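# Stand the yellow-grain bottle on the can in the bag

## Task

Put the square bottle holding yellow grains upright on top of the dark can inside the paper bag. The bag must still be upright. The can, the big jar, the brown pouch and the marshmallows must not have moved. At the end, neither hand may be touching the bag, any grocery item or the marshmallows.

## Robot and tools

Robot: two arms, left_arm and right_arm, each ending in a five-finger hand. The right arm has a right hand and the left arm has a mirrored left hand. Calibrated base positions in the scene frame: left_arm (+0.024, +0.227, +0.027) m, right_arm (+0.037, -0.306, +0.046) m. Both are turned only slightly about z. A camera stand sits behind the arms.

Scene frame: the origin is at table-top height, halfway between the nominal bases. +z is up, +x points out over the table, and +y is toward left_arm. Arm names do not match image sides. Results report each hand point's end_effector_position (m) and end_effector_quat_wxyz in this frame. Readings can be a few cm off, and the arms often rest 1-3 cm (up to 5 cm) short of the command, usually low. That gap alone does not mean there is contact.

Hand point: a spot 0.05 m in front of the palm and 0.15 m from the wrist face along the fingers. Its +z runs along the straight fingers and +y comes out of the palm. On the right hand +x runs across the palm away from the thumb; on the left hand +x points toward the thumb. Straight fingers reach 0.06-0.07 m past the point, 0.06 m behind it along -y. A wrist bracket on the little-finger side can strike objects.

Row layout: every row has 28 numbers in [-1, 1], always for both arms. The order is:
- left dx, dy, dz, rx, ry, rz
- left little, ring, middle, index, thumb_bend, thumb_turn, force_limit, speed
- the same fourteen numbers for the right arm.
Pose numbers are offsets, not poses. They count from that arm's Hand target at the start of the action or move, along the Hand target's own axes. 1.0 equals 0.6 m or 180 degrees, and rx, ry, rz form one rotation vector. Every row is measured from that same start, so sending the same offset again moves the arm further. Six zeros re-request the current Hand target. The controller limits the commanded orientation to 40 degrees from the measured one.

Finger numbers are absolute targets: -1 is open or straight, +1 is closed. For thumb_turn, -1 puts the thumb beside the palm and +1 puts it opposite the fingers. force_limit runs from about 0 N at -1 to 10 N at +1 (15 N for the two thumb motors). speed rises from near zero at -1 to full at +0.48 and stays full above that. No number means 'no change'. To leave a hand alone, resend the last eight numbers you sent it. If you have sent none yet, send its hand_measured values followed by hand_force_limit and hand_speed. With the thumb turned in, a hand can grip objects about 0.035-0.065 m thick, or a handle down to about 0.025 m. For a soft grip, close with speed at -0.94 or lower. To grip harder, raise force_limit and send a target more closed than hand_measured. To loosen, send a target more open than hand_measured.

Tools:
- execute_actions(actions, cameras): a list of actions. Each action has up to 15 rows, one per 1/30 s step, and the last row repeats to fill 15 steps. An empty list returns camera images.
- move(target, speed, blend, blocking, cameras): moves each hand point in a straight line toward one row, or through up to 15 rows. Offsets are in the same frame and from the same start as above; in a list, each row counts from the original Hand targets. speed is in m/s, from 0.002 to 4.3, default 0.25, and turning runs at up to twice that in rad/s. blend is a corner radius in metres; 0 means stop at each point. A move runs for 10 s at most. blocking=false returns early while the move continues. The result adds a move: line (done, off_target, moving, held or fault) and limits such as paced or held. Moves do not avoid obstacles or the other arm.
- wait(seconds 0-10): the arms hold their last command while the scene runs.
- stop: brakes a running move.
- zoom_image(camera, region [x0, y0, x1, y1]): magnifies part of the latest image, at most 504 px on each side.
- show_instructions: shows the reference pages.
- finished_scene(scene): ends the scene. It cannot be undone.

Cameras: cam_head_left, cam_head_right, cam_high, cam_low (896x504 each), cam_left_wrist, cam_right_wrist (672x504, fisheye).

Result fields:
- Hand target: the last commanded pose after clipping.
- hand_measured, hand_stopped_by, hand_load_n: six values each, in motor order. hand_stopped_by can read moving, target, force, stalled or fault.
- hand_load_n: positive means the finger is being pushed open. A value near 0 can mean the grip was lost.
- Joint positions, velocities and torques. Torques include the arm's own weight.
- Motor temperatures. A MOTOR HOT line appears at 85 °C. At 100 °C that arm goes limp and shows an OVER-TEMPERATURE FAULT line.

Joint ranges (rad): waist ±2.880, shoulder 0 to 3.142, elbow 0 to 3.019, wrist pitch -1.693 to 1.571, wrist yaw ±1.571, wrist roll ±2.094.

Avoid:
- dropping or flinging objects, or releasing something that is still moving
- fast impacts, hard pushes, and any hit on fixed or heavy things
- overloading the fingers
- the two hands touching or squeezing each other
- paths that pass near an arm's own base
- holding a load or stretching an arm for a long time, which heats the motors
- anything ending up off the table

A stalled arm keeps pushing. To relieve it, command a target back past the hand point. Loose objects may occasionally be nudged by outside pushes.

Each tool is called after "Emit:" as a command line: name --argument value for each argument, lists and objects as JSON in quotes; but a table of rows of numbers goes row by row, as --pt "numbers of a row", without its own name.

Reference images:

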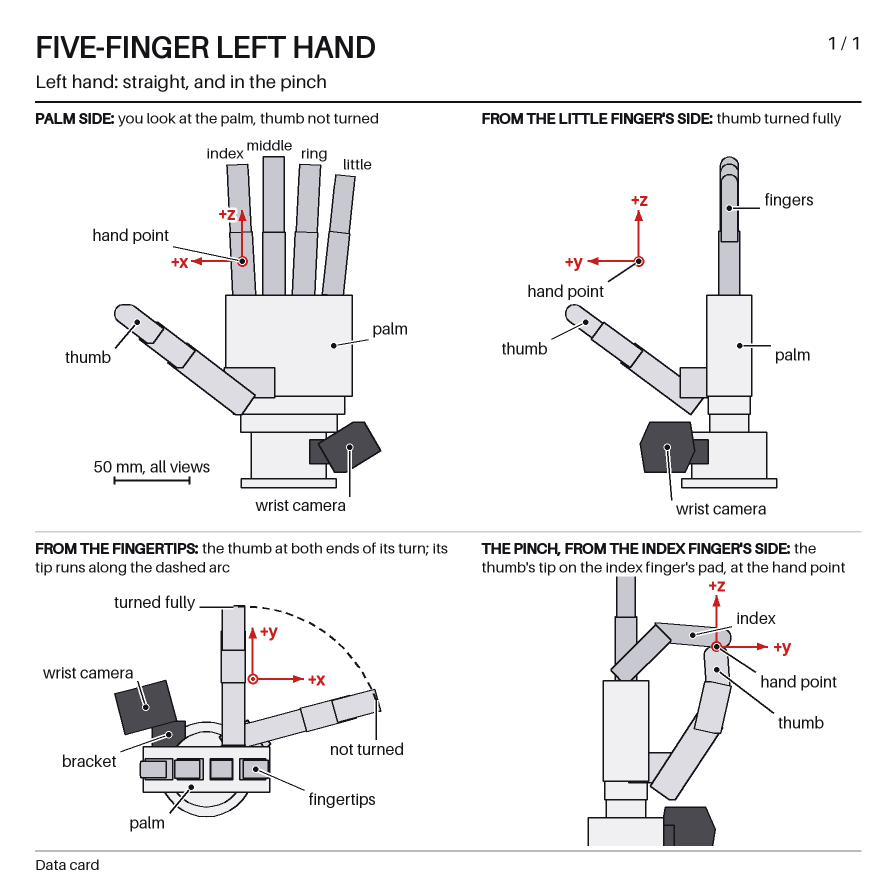

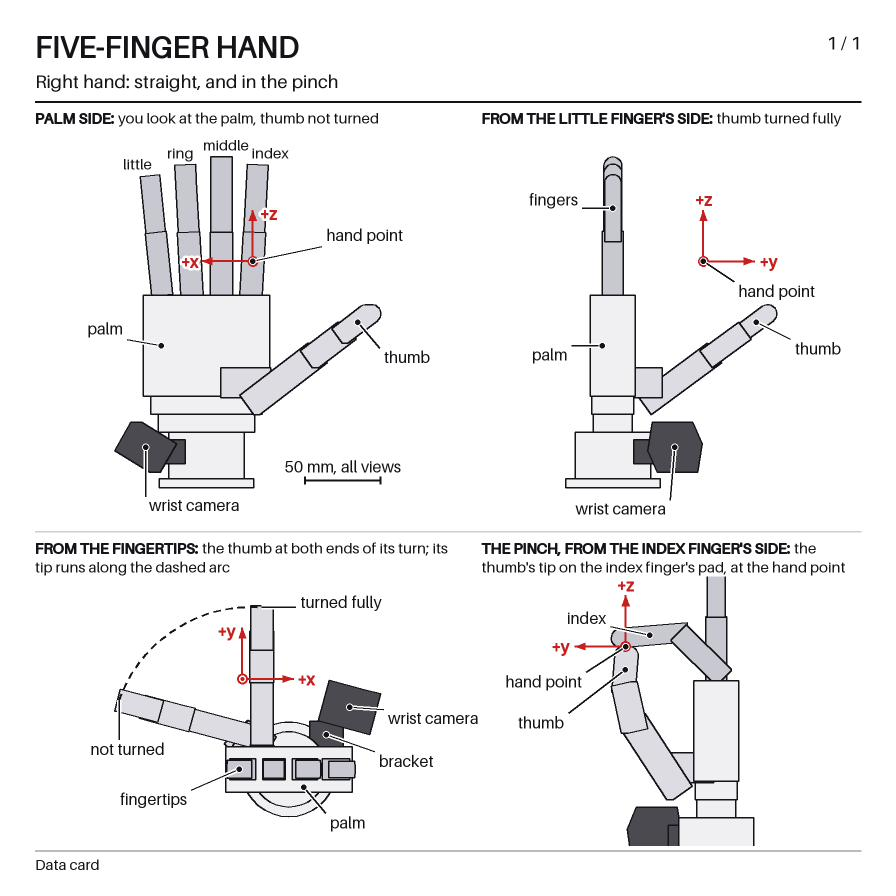

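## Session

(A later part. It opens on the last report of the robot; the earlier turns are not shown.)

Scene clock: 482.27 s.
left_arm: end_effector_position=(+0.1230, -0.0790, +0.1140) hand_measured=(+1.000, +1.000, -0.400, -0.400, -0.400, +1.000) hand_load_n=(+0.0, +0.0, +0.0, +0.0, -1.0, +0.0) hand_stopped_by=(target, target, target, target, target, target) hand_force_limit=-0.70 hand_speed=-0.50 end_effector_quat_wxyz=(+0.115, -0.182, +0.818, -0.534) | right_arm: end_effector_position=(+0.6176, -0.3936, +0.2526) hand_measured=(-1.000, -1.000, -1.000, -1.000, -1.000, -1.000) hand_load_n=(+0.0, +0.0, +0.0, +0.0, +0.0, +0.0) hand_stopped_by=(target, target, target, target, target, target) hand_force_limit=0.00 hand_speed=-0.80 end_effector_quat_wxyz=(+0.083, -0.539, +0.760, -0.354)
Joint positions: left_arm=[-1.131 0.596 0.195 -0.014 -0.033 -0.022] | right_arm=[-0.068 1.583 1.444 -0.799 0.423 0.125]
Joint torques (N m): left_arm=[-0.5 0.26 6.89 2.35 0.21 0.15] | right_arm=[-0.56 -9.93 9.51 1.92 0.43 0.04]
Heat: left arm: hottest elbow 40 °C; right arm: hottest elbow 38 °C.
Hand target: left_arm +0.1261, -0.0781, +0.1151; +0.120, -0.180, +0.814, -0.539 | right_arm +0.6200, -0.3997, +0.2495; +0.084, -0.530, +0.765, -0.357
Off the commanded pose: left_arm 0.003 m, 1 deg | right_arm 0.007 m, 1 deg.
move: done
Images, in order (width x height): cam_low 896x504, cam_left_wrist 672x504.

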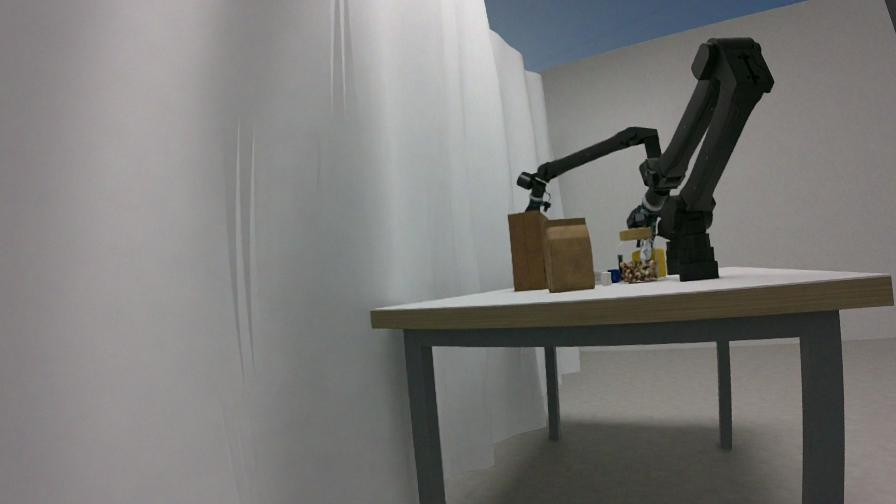

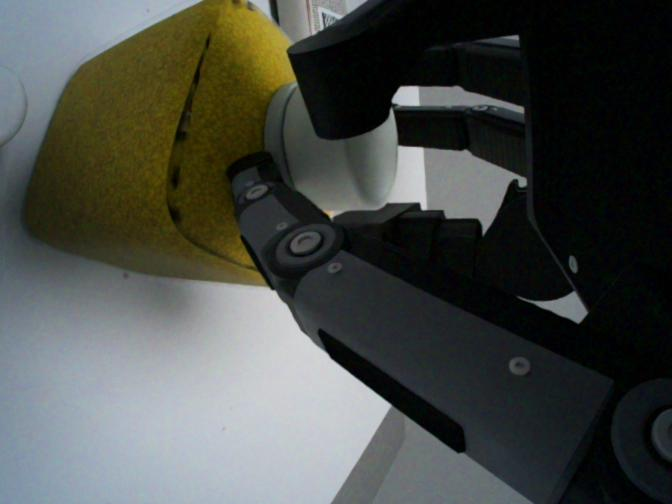

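Emit:
execute_actions --actions '[[[0,0,0,0,0,0,1,1,0.1,0.1,-0.1,1,-0.7,-0.9,0,0,0,0,0,0,-1,-1,-1,-1,-1,-1,0,-0.8]]]'

Emit:
execute_actions --actions '[[[0,0,0,0,0,0,1,1,0.2,0.2,0.0,1,0.1,-0.9,0,0,0,0,0,0,-1,-1,-1,-1,-1,-1,0,-0.8]]]' --cameras '["cam_left_wrist","cam_low"]'

Emit:
zoom_image --camera "cam_low" --region '[590, 200, 690, 300]'

Scene clock: 485.90 s.
left_arm: end_effector_position=(+0.1227, -0.0785, +0.1130) hand_measured=(+1.000, +1.000, -0.262, -0.280, -0.306, +1.000) hand_load_n=(+0.5, +0.0, +1.5, +0.0, +3.0, +0.0) hand_stopped_by=(target, target, force, force, force, target) hand_force_limit=-0.70 hand_speed=-0.90 end_effector_quat_wxyz=(+0.115, -0.182, +0.818, -0.534) | right_arm: end_effector_position=(+0.6176, -0.3936, +0.2526) hand_measured=(-1.000, -1.000, -1.000, -1.000, -1.000, -1.000) hand_load_n=(+0.0, +0.0, +0.0, +0.0, +0.0, +0.0) hand_stopped_by=(target, target, target, target, target, target) hand_force_limit=0.00 hand_speed=-0.80 end_effector_quat_wxyz=(+0.083, -0.539, +0.760, -0.354)
Joint positions: left_arm=[-1.131 0.595 0.192 -0.012 -0.033 -0.022] | right_arm=[-0.068 1.583 1.444 -0.799 0.423 0.125]
Joint torques (N m): left_arm=[-0.79 0.91 7.09 2.4 0.22 0.17] | right_arm=[-0.67 -9.23 9.28 1.66 0.46 0]
Heat: left arm: hottest elbow 40 °C; right arm: hottest elbow 38 °C.
Hand target: left_arm +0.1262, -0.0781, +0.1153; +0.120, -0.180, +0.814, -0.539 | right_arm +0.6200, -0.3997, +0.2495; +0.084, -0.530, +0.765, -0.357
Off the commanded pose: left_arm 0.004 m, 1 deg | right_arm 0.007 m, 1 deg.
Step readings (end_effector_position of left_arm | right_arm):
0: (+0.1230, -0.0791, +0.1141) | (+0.6176, -0.3936, +0.2526)
1: (+0.1230, -0.0791, +0.1141) | (+0.6176, -0.3936, +0.2526)
2: (+0.1230, -0.0791, +0.1141) | (+0.6176, -0.3936, +0.2526)
4: (+0.1230, -0.0791, +0.1141) | (+0.6176, -0.3936, +0.2526)
8: (+0.1228, -0.0787, +0.1134) | (+0.6176, -0.3936, +0.2526)
15: (+0.1226, -0.0784, +0.1129) | (+0.6176, -0.3936, +0.2526)

Scene clock: 486.60 s.
left_arm: end_effector_position=(+0.1227, -0.0785, +0.1130) hand_measured=(+1.000, +1.000, -0.236, -0.246, -0.298, +1.000) hand_load_n=(+0.0, +0.0, +4.5, +6.0, +10.5, +1.0) hand_stopped_by=(target, target, force, force, force, target) hand_force_limit=0.10 hand_speed=-0.90 end_effector_quat_wxyz=(+0.115, -0.182, +0.818, -0.534) | right_arm: end_effector_position=(+0.6176, -0.3936, +0.2526) hand_measured=(-1.000, -1.000, -1.000, -1.000, -1.000, -1.000) hand_load_n=(+0.0, +0.0, +0.0, +0.0, +0.0, +0.0) hand_stopped_by=(target, target, target, target, target, target) hand_force_limit=0.00 hand_speed=-0.80 end_effector_quat_wxyz=(+0.083, -0.539, +0.760, -0.354)
Joint positions: left_arm=[-1.131 0.595 0.192 -0.012 -0.033 -0.022] | right_arm=[-0.068 1.583 1.444 -0.799 0.423 0.125]
Joint torques (N m): left_arm=[-1.03 0.73 6.98 2.45 0.22 0.14] | right_arm=[-0.85 -9.88 9.32 1.66 0.48 0.03]
Heat: left arm: hottest elbow 40 °C; right arm: hottest elbow 38 °C.
Hand target: left_arm +0.1262, -0.0781, +0.1153; +0.120, -0.180, +0.814, -0.539 | right_arm +0.6200, -0.3997, +0.2495; +0.084, -0.530, +0.765, -0.357
Off the commanded pose: left_arm 0.004 m, 1 deg | right_arm 0.007 m, 1 deg.
Step readings (end_effector_position of left_arm | right_arm):
0: (+0.1227, -0.0785, +0.1130) | (+0.6176, -0.3936, +0.2526)
1: (+0.1227, -0.0785, +0.1130) | (+0.6176, -0.3936, +0.2526)
2: (+0.1227, -0.0785, +0.1130) | (+0.6176, -0.3936, +0.2526)
4: (+0.1227, -0.0785, +0.1130) | (+0.6176, -0.3936, +0.2526)
8: (+0.1227, -0.0785, +0.1130) | (+0.6176, -0.3936, +0.2526)
15: (+0.1227, -0.0785, +0.1130) | (+0.6176, -0.3936, +0.2526)
Images, in order (width x height): cam_low 896x504, cam_left_wrist 672x504.

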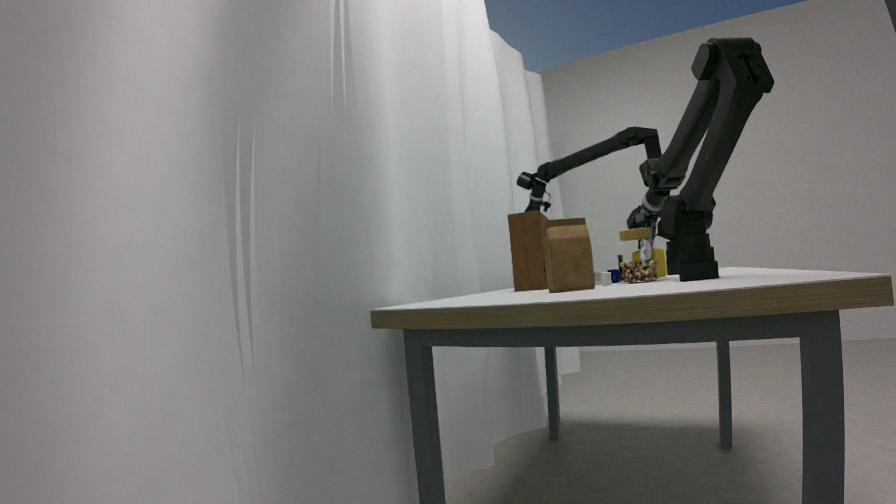

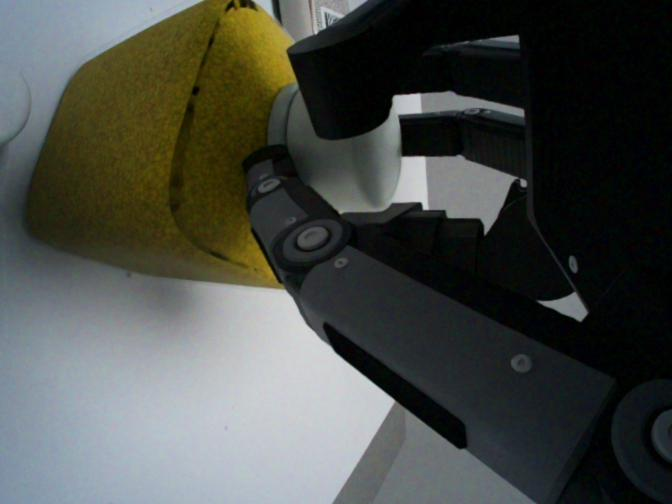

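Scaled by 5.040 from the camera's 896x504 image, which has a finer 1280x720 frame.

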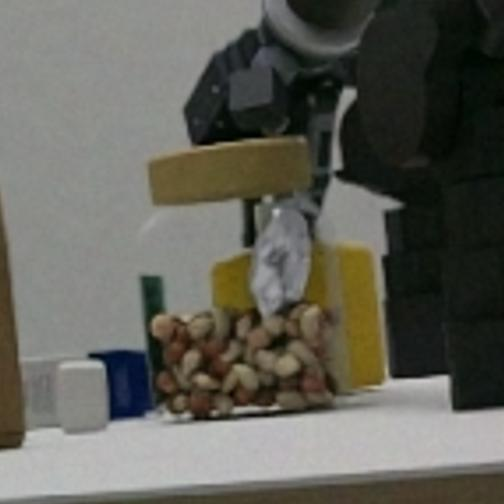

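Emit:
execute_actions --actions '[[[0,0,0,0,0,0,1,1,0.3,0.3,0.1,1,0.75,-0.9,0,0,0,0,0,0,-1,-1,-1,-1,-1,-1,0,-0.8]]]'

Emit:
move --target '[0.0006,-0.0345,-0.0088,0,0,0,1,1,0.3,0.3,0.1,1,0.75,-0.9,0,0,0,0,0,0,-1,-1,-1,-1,-1,-1,0,-0.8]' --speed 0.03 --cameras '["cam_left_wrist","cam_low"]'

Emit:
zoom_image --camera "cam_low" --region '[590, 200, 690, 300]'

Scene clock: 492.00 s.
left_arm: end_effector_position=(+0.1227, -0.0785, +0.1131) hand_measured=(+1.000, +1.000, -0.210, -0.230, -0.298, +1.000) hand_load_n=(+0.0, +0.0, +10.0, +6.5, +16.5, +1.0) hand_stopped_by=(target, target, force, force, force, target) hand_force_limit=0.75 hand_speed=-0.90 end_effector_quat_wxyz=(+0.115, -0.182, +0.818, -0.534) | right_arm: end_effector_position=(+0.6176, -0.3936, +0.2526) hand_measured=(-1.000, -1.000, -1.000, -1.000, -1.000, -1.000) hand_load_n=(+0.0, -0.5, +0.0, +0.0, +0.0, -0.5) hand_stopped_by=(target, target, target, target, target, target) hand_force_limit=0.00 hand_speed=-0.80 end_effector_quat_wxyz=(+0.083, -0.539, +0.760, -0.354)
Joint positions: left_arm=[-1.131 0.595 0.192 -0.012 -0.033 -0.022] | right_arm=[-0.068 1.583 1.444 -0.799 0.423 0.125]
Joint torques (N m): left_arm=[-1.44 0.5 7.12 2.51 0.19 0.16] | right_arm=[-1.2 -9.64 9.25 1.83 0.5 0.05]
Heat: left arm: hottest elbow 40 °C; right arm: hottest elbow 38 °C.
Hand target: left_arm +0.1262, -0.0782, +0.1154; +0.120, -0.180, +0.814, -0.539 | right_arm +0.6200, -0.3997, +0.2495; +0.084, -0.530, +0.765, -0.357
Off the commanded pose: left_arm 0.004 m, 1 deg | right_arm 0.007 m, 1 deg.
Step readings (end_effector_position of left_arm | right_arm):
0: (+0.1227, -0.0785, +0.1130) | (+0.6176, -0.3936, +0.2526)
1: (+0.1227, -0.0785, +0.1130) | (+0.6176, -0.3936, +0.2526)
2: (+0.1227, -0.0785, +0.1130) | (+0.6176, -0.3936, +0.2526)
4: (+0.1227, -0.0785, +0.1130) | (+0.6176, -0.3936, +0.2526)
8: (+0.1227, -0.0785, +0.1131) | (+0.6176, -0.3936, +0.2526)
15: (+0.1227, -0.0785, +0.1131) | (+0.6176, -0.3936, +0.2526)

Scene clock: 493.20 s.
left_arm: end_effector_position=(+0.1205, -0.0731, +0.1129) hand_measured=(+1.000, +1.000, -0.210, -0.230, -0.298, +1.000) hand_load_n=(+0.0, +0.0, +9.5, +6.0, +17.5, +1.5) hand_stopped_by=(target, target, force, force, force, target) hand_force_limit=0.75 hand_speed=-0.90 end_effector_quat_wxyz=(+0.113, -0.183, +0.823, -0.526) | right_arm: end_effector_position=(+0.6176, -0.3936, +0.2526) hand_measured=(-1.000, -1.000, -1.000, -1.000, -1.000, -1.000) hand_load_n=(+0.0, +0.0, +0.0, +0.0, +0.5, +0.0) hand_stopped_by=(target, target, target, target, target, target) hand_force_limit=0.00 hand_speed=-0.80 end_effector_quat_wxyz=(+0.083, -0.539, +0.760, -0.354)
Joint positions: left_arm=[-1.131 0.567 0.197 -0.065 -0.033 -0.022] | right_arm=[-0.068 1.583 1.444 -0.799 0.423 0.125]
Joint torques (N m): left_arm=[-1.2 0.79 10.37 1.24 0.07 0.17] | right_arm=[-1.08 -10.05 9.24 1.77 0.42 0.04]
Heat: left arm: hottest elbow 40 °C; right arm: hottest elbow 38 °C.
Hand target: left_arm +0.1271, -0.0811, +0.1362; +0.120, -0.180, +0.814, -0.539 | right_arm +0.6200, -0.3997, +0.2495; +0.084, -0.530, +0.765, -0.357
Off the commanded pose: left_arm 0.026 m, 2 deg | right_arm 0.007 m, 1 deg.
move: off_target (left_arm)
Images, in order (width x height): cam_low 896x504, cam_left_wrist 672x504.

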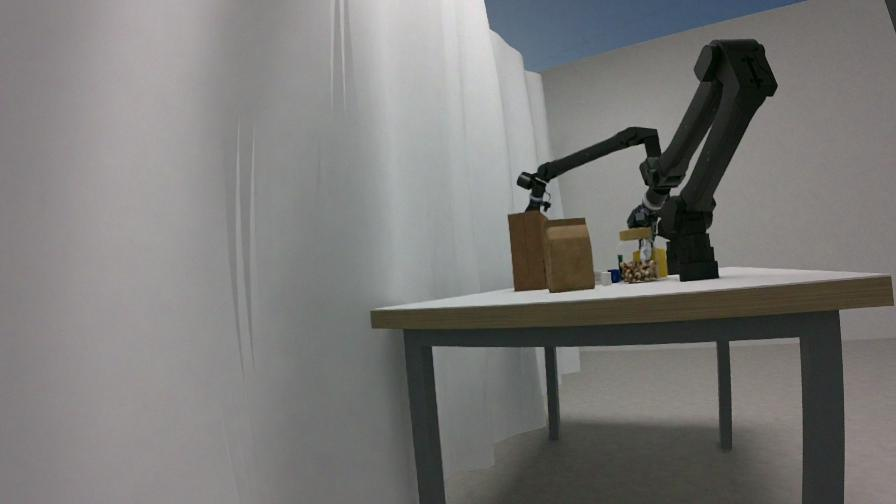

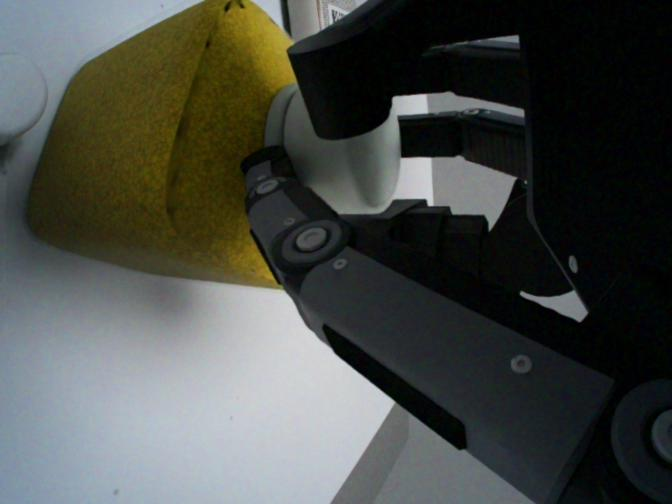

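Scaled by 5.040 from the camera's 896x504 image, which has a finer 1280x720 frame.

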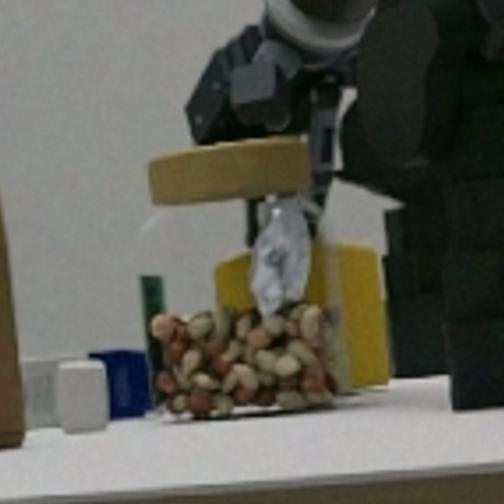

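Emit:
move --target '[0.0025,-0.0542,0,0,0,0,1,1,0.3,0.3,0.1,1,0.75,-0.9,0,0,0,0,0,0,-1,-1,-1,-1,-1,-1,0,-0.8]' --speed 0.03 --cameras '["cam_left_wrist","cam_low"]'

Emit:
zoom_image --camera "cam_low" --region '[590, 200, 690, 300]'

Scene clock: 500.07 s.
left_arm: end_effector_position=(+0.1198, -0.0704, +0.1192) hand_measured=(+1.000, +1.000, -0.210, -0.230, -0.298, +1.000) hand_load_n=(+0.0, +0.0, +7.0, +2.0, +10.0, +1.0) hand_stopped_by=(target, target, force, force, force, target) hand_force_limit=0.75 hand_speed=-0.90 end_effector_quat_wxyz=(+0.110, -0.186, +0.836, -0.504) | right_arm: end_effector_position=(+0.6176, -0.3936, +0.2526) hand_measured=(-1.000, -1.000, -1.000, -1.000, -1.000, -1.000) hand_load_n=(+0.0, +0.0, +0.0, +0.0, +0.0, +0.0) hand_stopped_by=(target, target, target, target, target, target) hand_force_limit=0.00 hand_speed=-0.80 end_effector_quat_wxyz=(+0.083, -0.539, +0.760, -0.354)
Joint positions: left_arm=[-1.131 0.567 0.246 -0.167 -0.035 -0.021] | right_arm=[-0.068 1.583 1.444 -0.799 0.423 0.125]
Joint torques (N m): left_arm=[-1.85 1.08 12.97 2.3 -0.03 0.12] | right_arm=[-1.14 -9.76 9.57 1.87 0.44 0.07]
Heat: left arm: hottest elbow 40 °C; right arm: hottest elbow 38 °C.
Hand target: left_arm +0.1311, -0.0933, +0.1662; +0.120, -0.180, +0.814, -0.539 | right_arm +0.6200, -0.3997, +0.2495; +0.084, -0.530, +0.765, -0.357
Off the commanded pose: left_arm 0.053 m, 5 deg | right_arm 0.007 m, 1 deg.
move: off_target (left_arm)
Images, in order (width x height): cam_low 896x504, cam_left_wrist 672x504.

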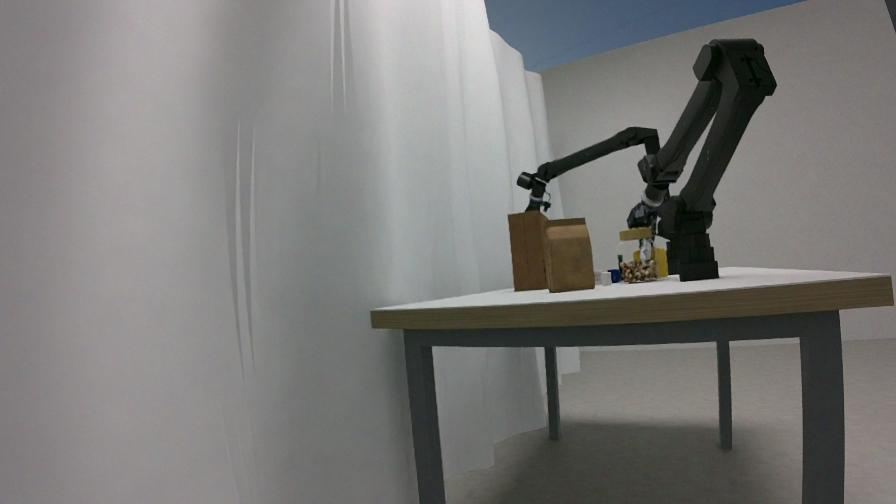

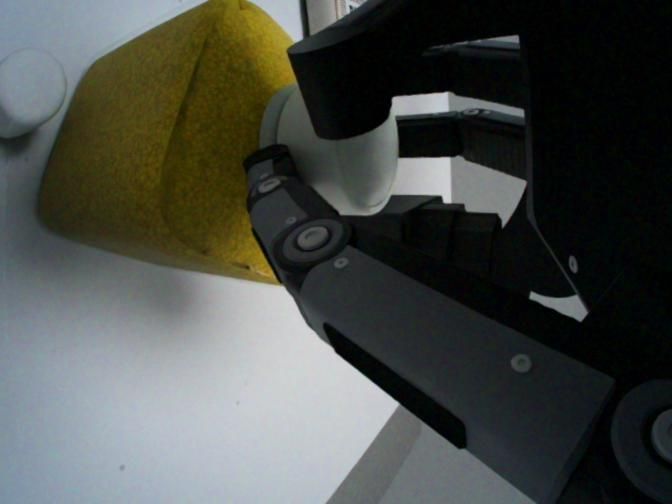

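Scaled by 5.040 from the camera's 896x504 image, which has a finer 1280x720 frame.

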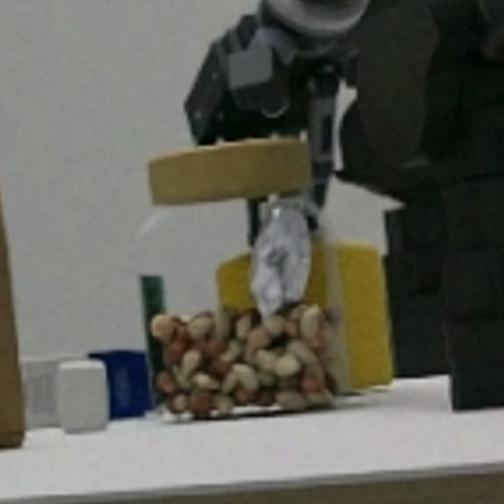

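Emit:
execute_actions --actions '[[[0,0,0,0,0,0,1,1,0.4,0.4,0.2,1,0.8,-0.9,0,0,0,0,0,0,-1,-1,-1,-1,-1,-1,0,-0.8]]]' --cameras '["cam_head_left"]'

Emit:
zoom_image --camera "cam_head_left" --region '[500, 350, 600, 425]'

Scene clock: 504.03 s.
left_arm: end_effector_position=(+0.1197, -0.0703, +0.1193) hand_measured=(+1.000, +1.000, -0.204, -0.204, -0.294, +1.000) hand_load_n=(+0.0, +0.0, +6.0, +11.0, +16.0, +0.0) hand_stopped_by=(target, target, force, force, force, target) hand_force_limit=0.80 hand_speed=-0.90 end_effector_quat_wxyz=(+0.110, -0.186, +0.837, -0.503) | right_arm: end_effector_position=(+0.6176, -0.3936, +0.2526) hand_measured=(-1.000, -1.000, -1.000, -1.000, -1.000, -1.000) hand_load_n=(+0.0, +0.0, +0.0, +0.0, +0.0, +0.0) hand_stopped_by=(target, target, target, target, target, target) hand_force_limit=0.00 hand_speed=-0.80 end_effector_quat_wxyz=(+0.083, -0.539, +0.760, -0.354)
Joint positions: left_arm=[-1.131 0.567 0.247 -0.169 -0.035 -0.021] | right_arm=[-0.068 1.583 1.444 -0.799 0.423 0.125]
Joint torques (N m): left_arm=[-0.85 1.61 12.89 2.33 -0.07 0.1] | right_arm=[-0.73 -10.17 9.46 1.58 0.46 0.03]
Heat: left arm: hottest elbow 41 °C; right arm: hottest elbow 38 °C.
Hand target: left_arm +0.1311, -0.0933, +0.1661; +0.120, -0.180, +0.814, -0.539 | right_arm +0.6200, -0.3997, +0.2495; +0.084, -0.530, +0.765, -0.357
Off the commanded pose: left_arm 0.054 m, 5 deg | right_arm 0.007 m, 1 deg.
Step readings (end_effector_position of left_arm | right_arm):
0: (+0.1197, -0.0703, +0.1191) | (+0.6176, -0.3936, +0.2526)
1: (+0.1197, -0.0703, +0.1191) | (+0.6176, -0.3936, +0.2526)
2: (+0.1197, -0.0703, +0.1191) | (+0.6176, -0.3936, +0.2526)
4: (+0.1197, -0.0703, +0.1191) | (+0.6176, -0.3936, +0.2526)
8: (+0.1197, -0.0704, +0.1193) | (+0.6176, -0.3936, +0.2526)
15: (+0.1197, -0.0703, +0.1193) | (+0.6176, -0.3936, +0.2526)
Images, in order (width x height): cam_head_left 896x504.

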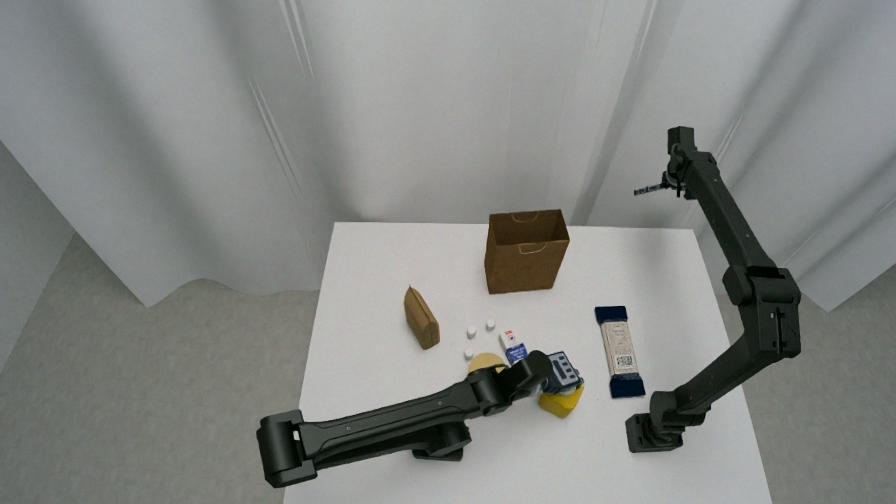

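Scaled by 5.040 from the camera's 896x504 image, which has a finer 1280x720 frame.

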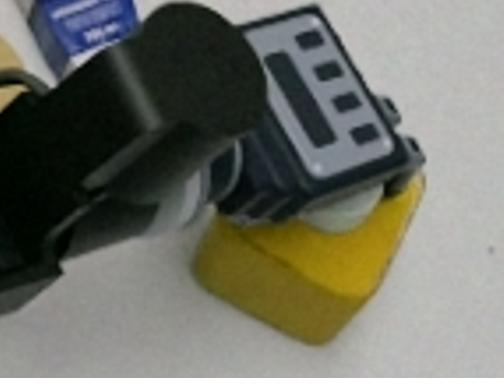

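Emit:
move --target '[0.0012,-0.0347,-0.0033,0,0,0,1,1,0.4,0.4,0.2,1,0.8,-0.9,0,0,0,0,0,0,-1,-1,-1,-1,-1,-1,0,-0.8]' --speed 0.03 --cameras '["cam_left_wrist","cam_low"]'

Emit:
zoom_image --camera "cam_low" --region '[590, 200, 690, 300]'

Scene clock: 507.43 s.
left_arm: end_effector_position=(+0.1189, -0.0669, +0.1225) hand_measured=(+1.000, +1.000, -0.204, -0.204, -0.294, +1.000) hand_load_n=(+0.0, +0.0, +5.5, +9.5, +16.5, +0.5) hand_stopped_by=(target, target, force, force, force, target) hand_force_limit=0.80 hand_speed=-0.90 end_effector_quat_wxyz=(+0.109, -0.186, +0.846, -0.487) | right_arm: end_effector_position=(+0.6176, -0.3936, +0.2526) hand_measured=(-1.000, -1.000, -1.000, -1.000, -1.000, -1.000) hand_load_n=(+0.0, +0.0, +0.0, +0.0, +0.0, +0.0) hand_stopped_by=(target, target, target, target, target, target) hand_force_limit=0.00 hand_speed=-0.80 end_effector_quat_wxyz=(+0.083, -0.539, +0.760, -0.354)
Joint positions: left_arm=[-1.131 0.567 0.278 -0.238 -0.036 -0.018] | right_arm=[-0.068 1.583 1.444 -0.799 0.423 0.125]
Joint torques (N m): left_arm=[-1.49 1.32 14.6 2.92 -0.05 0.07] | right_arm=[-1.14 -10.29 9.29 1.63 0.46 0.05]
Heat: left arm: hottest elbow 41 °C; right arm: hottest elbow 38 °C.
Hand target: left_arm +0.1332, -0.0994, +0.1863; +0.120, -0.180, +0.814, -0.539 | right_arm +0.6200, -0.3997, +0.2495; +0.084, -0.530, +0.765, -0.357
Off the commanded pose: left_arm 0.073 m, 7 deg | right_arm 0.007 m, 1 deg.
move: off_target (left_arm)
Images, in order (width x height): cam_low 896x504, cam_left_wrist 672x504.

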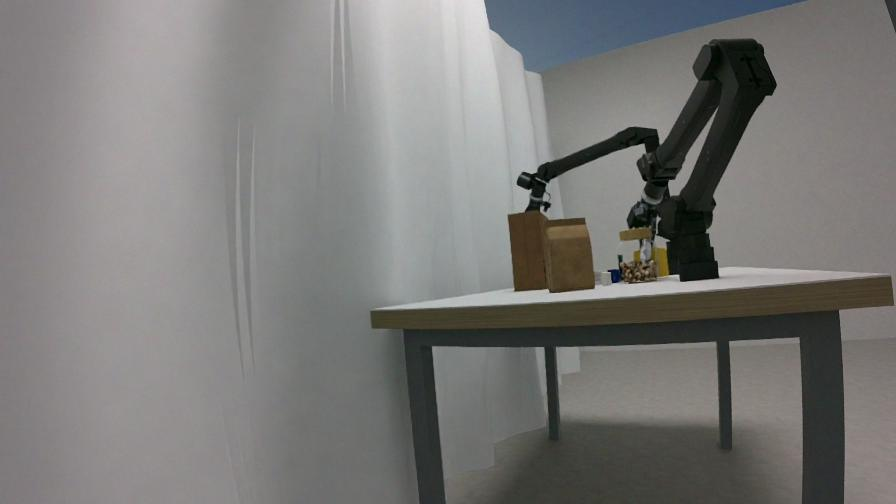

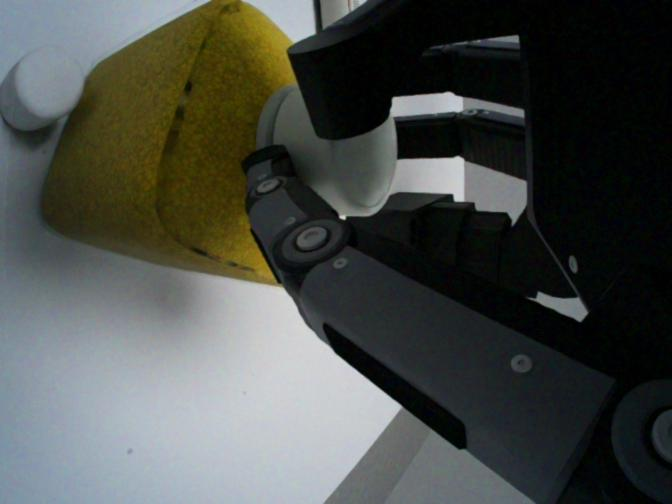

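Scaled by 5.040 from the camera's 896x504 image, which has a finer 1280x720 frame.

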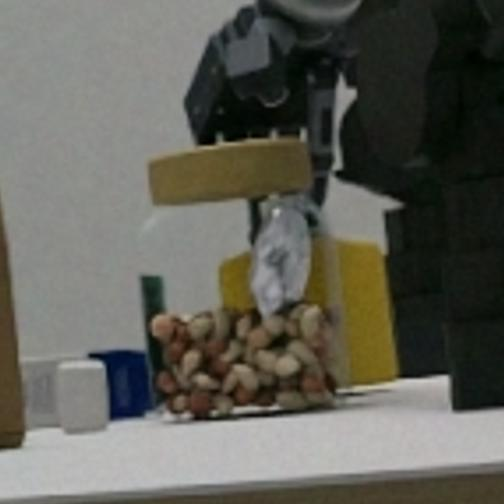

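Emit:
move --target '[0.0055,-0.0482,0.0268,0.02,0,0,1,1,0.4,0.4,0.2,1,0.8,-0.9,0,0,0,0,0,0,-1,-1,-1,-1,-1,-1,0,-0.8]' --speed 0.04 --cameras '["cam_left_wrist","cam_low"]'

Emit:
zoom_image --camera "cam_low" --region '[590, 200, 690, 300]'

Scene clock: 515.10 s.
left_arm: end_effector_position=(+0.1264, -0.0801, +0.1353) hand_measured=(+1.000, +1.000, -0.204, -0.204, -0.294, +1.000) hand_load_n=(+0.0, +0.0, +5.0, +9.5, +16.0, +0.0) hand_stopped_by=(target, target, force, force, force, target) hand_force_limit=0.80 hand_speed=-0.90 end_effector_quat_wxyz=(+0.115, -0.188, +0.839, -0.497) | right_arm: end_effector_position=(+0.6176, -0.3936, +0.2526) hand_measured=(-1.000, -1.000, -1.000, -1.000, -1.000, -1.000) hand_load_n=(+0.0, +0.0, +0.0, +0.0, +0.0, +0.0) hand_stopped_by=(target, target, target, target, target, target) hand_force_limit=0.00 hand_speed=-0.80 end_effector_quat_wxyz=(+0.083, -0.539, +0.760, -0.354)
Joint positions: left_arm=[-1.131 0.61 0.309 -0.2 -0.046 -0.018] | right_arm=[-0.068 1.583 1.444 -0.799 0.423 0.125]
Joint torques (N m): left_arm=[-1.96 0.26 14.68 4.15 -0.04 0.06] | right_arm=[-1.38 -10.34 9.39 1.66 0.44 0.01]
Heat: left arm: hottest elbow 43 °C; right arm: hottest elbow 38 °C.
Hand target: left_arm +0.1411, -0.1243, +0.2064; +0.125, -0.176, +0.797, -0.564 | right_arm +0.6200, -0.3997, +0.2495; +0.084, -0.530, +0.765, -0.357
Off the commanded pose: left_arm 0.085 m, 9 deg | right_arm 0.007 m, 1 deg.
move: off_target (left_arm)
Images, in order (width x height): cam_low 896x504, cam_left_wrist 672x504.

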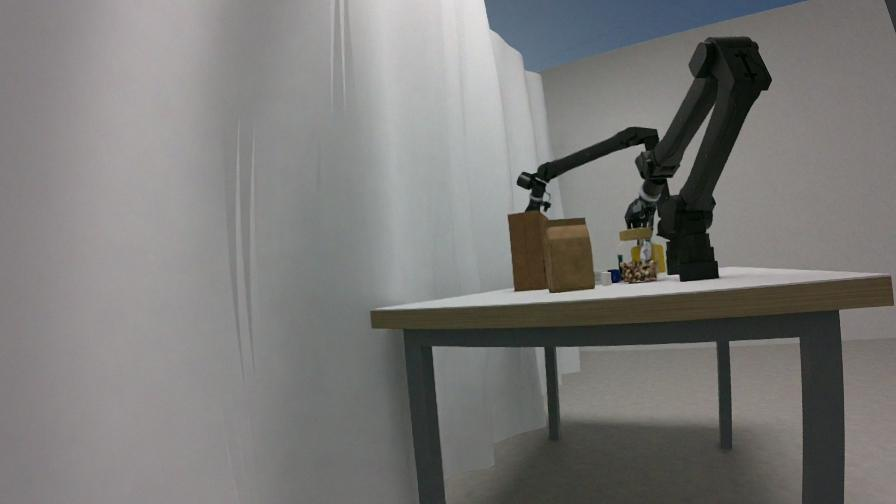

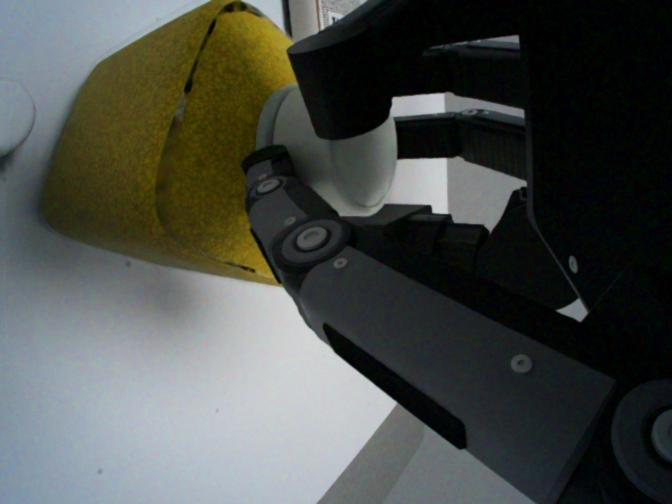

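Scaled by 5.040 from the camera's 896x504 image, which has a finer 1280x720 frame.

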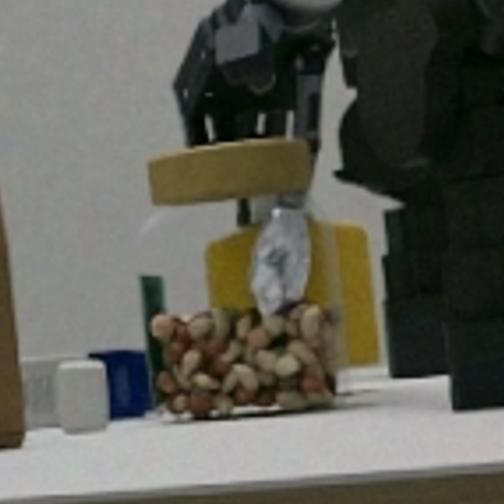

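Emit:
move --target '[0,-0.1572,-0.0554,0,0,0,1,1,0.4,0.4,0.2,1,0.8,-0.9,0,0,0,0,0,0,-1,-1,-1,-1,-1,-1,0,-0.8]' --speed 0.06 --cameras '["cam_left_wrist","cam_low","cam_head_left"]'

Emit:
zoom_image --camera "cam_low" --region '[590, 180, 710, 300]'

Scene clock: 526.93 s.
left_arm: end_effector_position=(+0.1345, -0.0995, +0.2351) hand_measured=(+1.000, +1.000, -0.204, -0.204, -0.294, +1.000) hand_load_n=(+0.0, +0.0, +5.0, +9.0, +16.0, +0.5) hand_stopped_by=(target, target, force, force, force, target) hand_force_limit=0.80 hand_speed=-0.90 end_effector_quat_wxyz=(+0.117, -0.187, +0.833, -0.508) | right_arm: end_effector_position=(+0.6176, -0.3936, +0.2526) hand_measured=(-1.000, -1.000, -1.000, -1.000, -1.000, -1.000) hand_load_n=(+0.0, +0.0, +0.0, +0.0, +0.5, +0.0) hand_stopped_by=(target, target, target, target, target, target) hand_force_limit=0.00 hand_speed=-0.80 end_effector_quat_wxyz=(+0.083, -0.539, +0.760, -0.354)
Joint positions: left_arm=[-1.131 0.609 0.561 -0.427 -0.047 -0.018] | right_arm=[-0.068 1.583 1.444 -0.799 0.423 0.125]
Joint torques (N m): left_arm=[-1.85 -0.38 15.09 3.06 -0.06 0.05] | right_arm=[-1.03 -9.93 9.32 1.57 0.47 0.02]
Heat: left arm: hottest elbow 45 °C; right arm: hottest elbow 38 °C.
Hand target: left_arm +0.1410, -0.1244, +0.3065; +0.126, -0.176, +0.797, -0.564 | right_arm +0.6200, -0.3997, +0.2495; +0.084, -0.530, +0.765, -0.357
Off the commanded pose: left_arm 0.076 m, 8 deg | right_arm 0.007 m, 1 deg.
move: off_target (left_arm)
Images, in order (width x height): cam_head_left 896x504, cam_low 896x504, cam_left_wrist 672x504.

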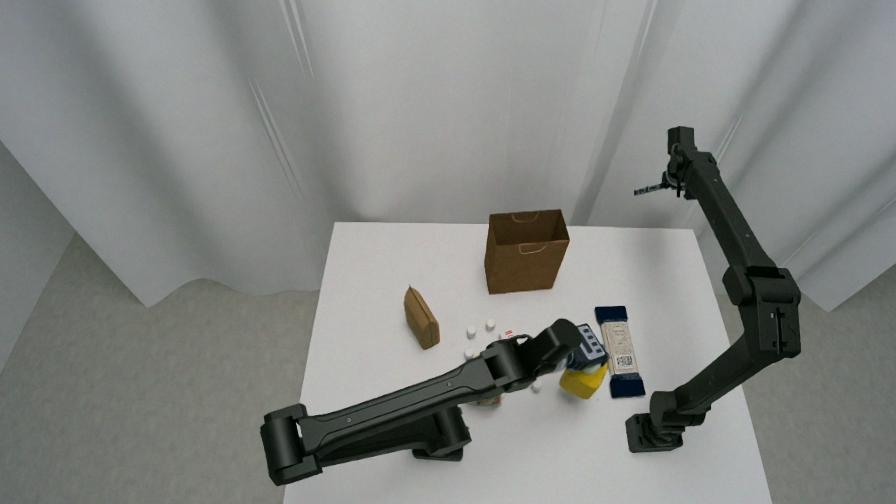

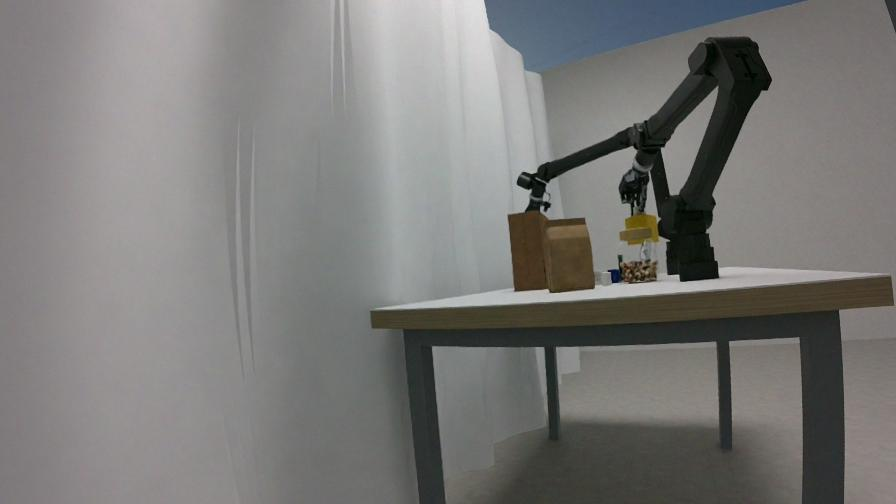

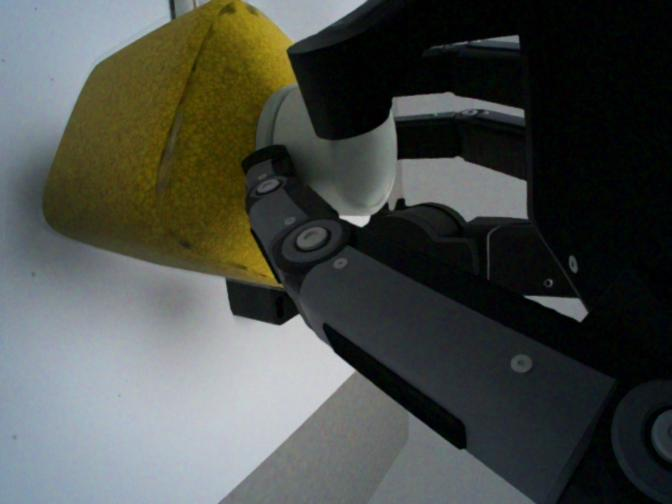

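Scaled by 4.200 from the camera's 896x504 image, which has a finer 1280x720 frame.

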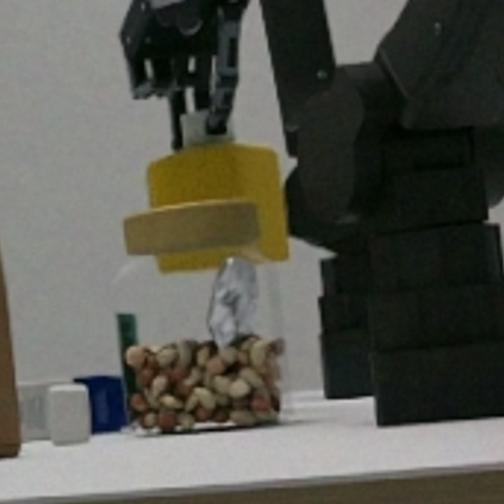

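Emit:
move --pt "0 -0.2122 -0.0748 0 0 0 1 1 0.4 0.4 0.2 1 0.8 -0.9 0 0 0 0 0 0 -1 -1 -1 -1 -1 -1 0 -0.8" --pt "-0.4253 -0.2537 0.026 0 -0.173 -0.061 1 1 0.4 0.4 0.2 1 0.8 -0.9 0 0 0 0 0 0 -1 -1 -1 -1 -1 -1 0 -0.8" --speed 0.1 --blend 0.04 --cameras '["cam_left_wrist","cam_low","cam_head_left"]'

Scene clock: 540.93 s.
left_arm: end_effector_position=(+0.3767, -0.0622, +0.3622) hand_measured=(+1.000, +1.000, -0.204, -0.204, -0.294, +1.000) hand_load_n=(+0.0, +0.0, +4.5, +9.5, +16.0, +0.5) hand_stopped_by=(target, target, force, force, force, target) hand_force_limit=0.80 hand_speed=-0.90 end_effector_quat_wxyz=(+0.252, -0.403, +0.763, -0.438) | right_arm: end_effector_position=(+0.6176, -0.3936, +0.2526) hand_measured=(-1.000, -1.000, -1.000, -1.000, -1.000, -1.000) hand_load_n=(+0.0, +0.0, +0.0, +0.0, +0.0, -0.5) hand_stopped_by=(target, target, target, target, target, target) hand_force_limit=0.00 hand_speed=-0.80 end_effector_quat_wxyz=(+0.083, -0.539, +0.760, -0.354)
Joint positions: left_arm=[-0.604 0.986 1.08 -0.606 -0.075 -0.007] | right_arm=[-0.068 1.583 1.444 -0.799 0.423 0.125]
Joint torques (N m): left_arm=[-1.2 -5.89 15.35 4.22 0.04 -0.2] | right_arm=[-0.5 -9.17 9.28 1.73 0.48 0.07]
Motor temperatures (°C): left_arm=[30 33 46 30 28 31] | right_arm=[27 35 38 31 28 30]
Heat: left arm: hottest elbow 46 °C; right arm: hottest elbow 38 °C.
Hand target: left_arm +0.3997, -0.0756, +0.4452; +0.281, -0.396, +0.714, -0.506 | right_arm +0.6200, -0.3997, +0.2495; +0.084, -0.530, +0.765, -0.357
Off the commanded pose: left_arm 0.087 m, 10 deg | right_arm 0.007 m, 1 deg.
move: off_target (left_arm)
Images, in order (width x height): cam_head_left 896x504, cam_low 896x504, cam_left_wrist 672x504.

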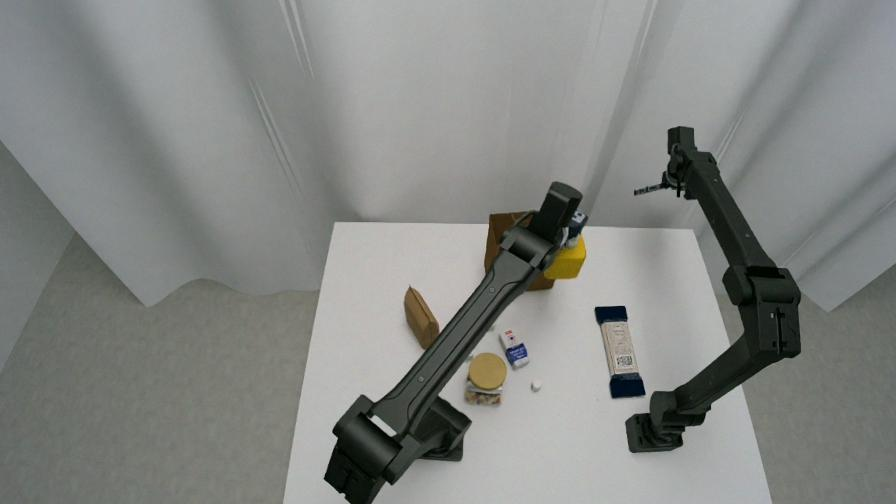

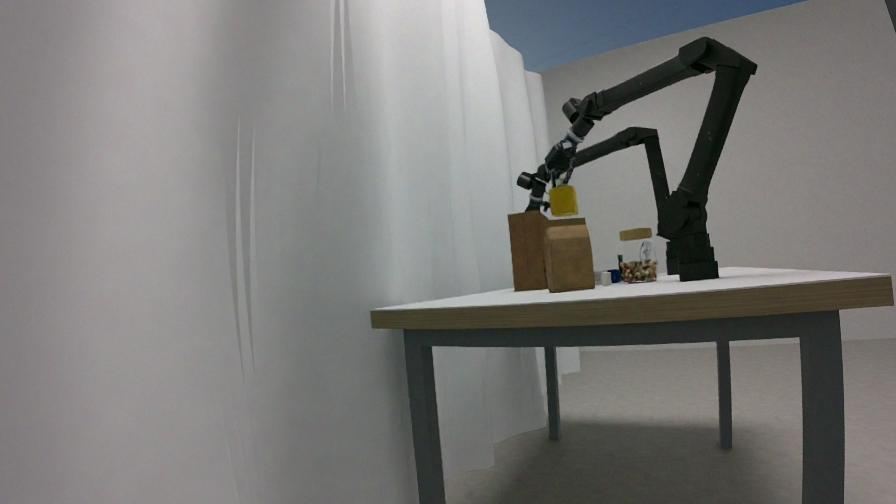

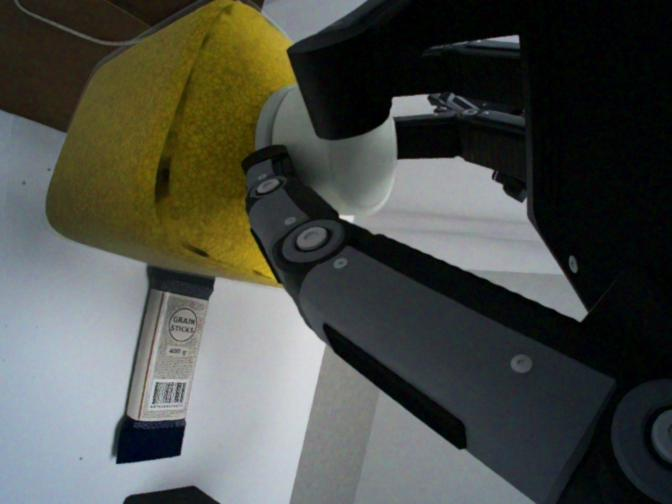

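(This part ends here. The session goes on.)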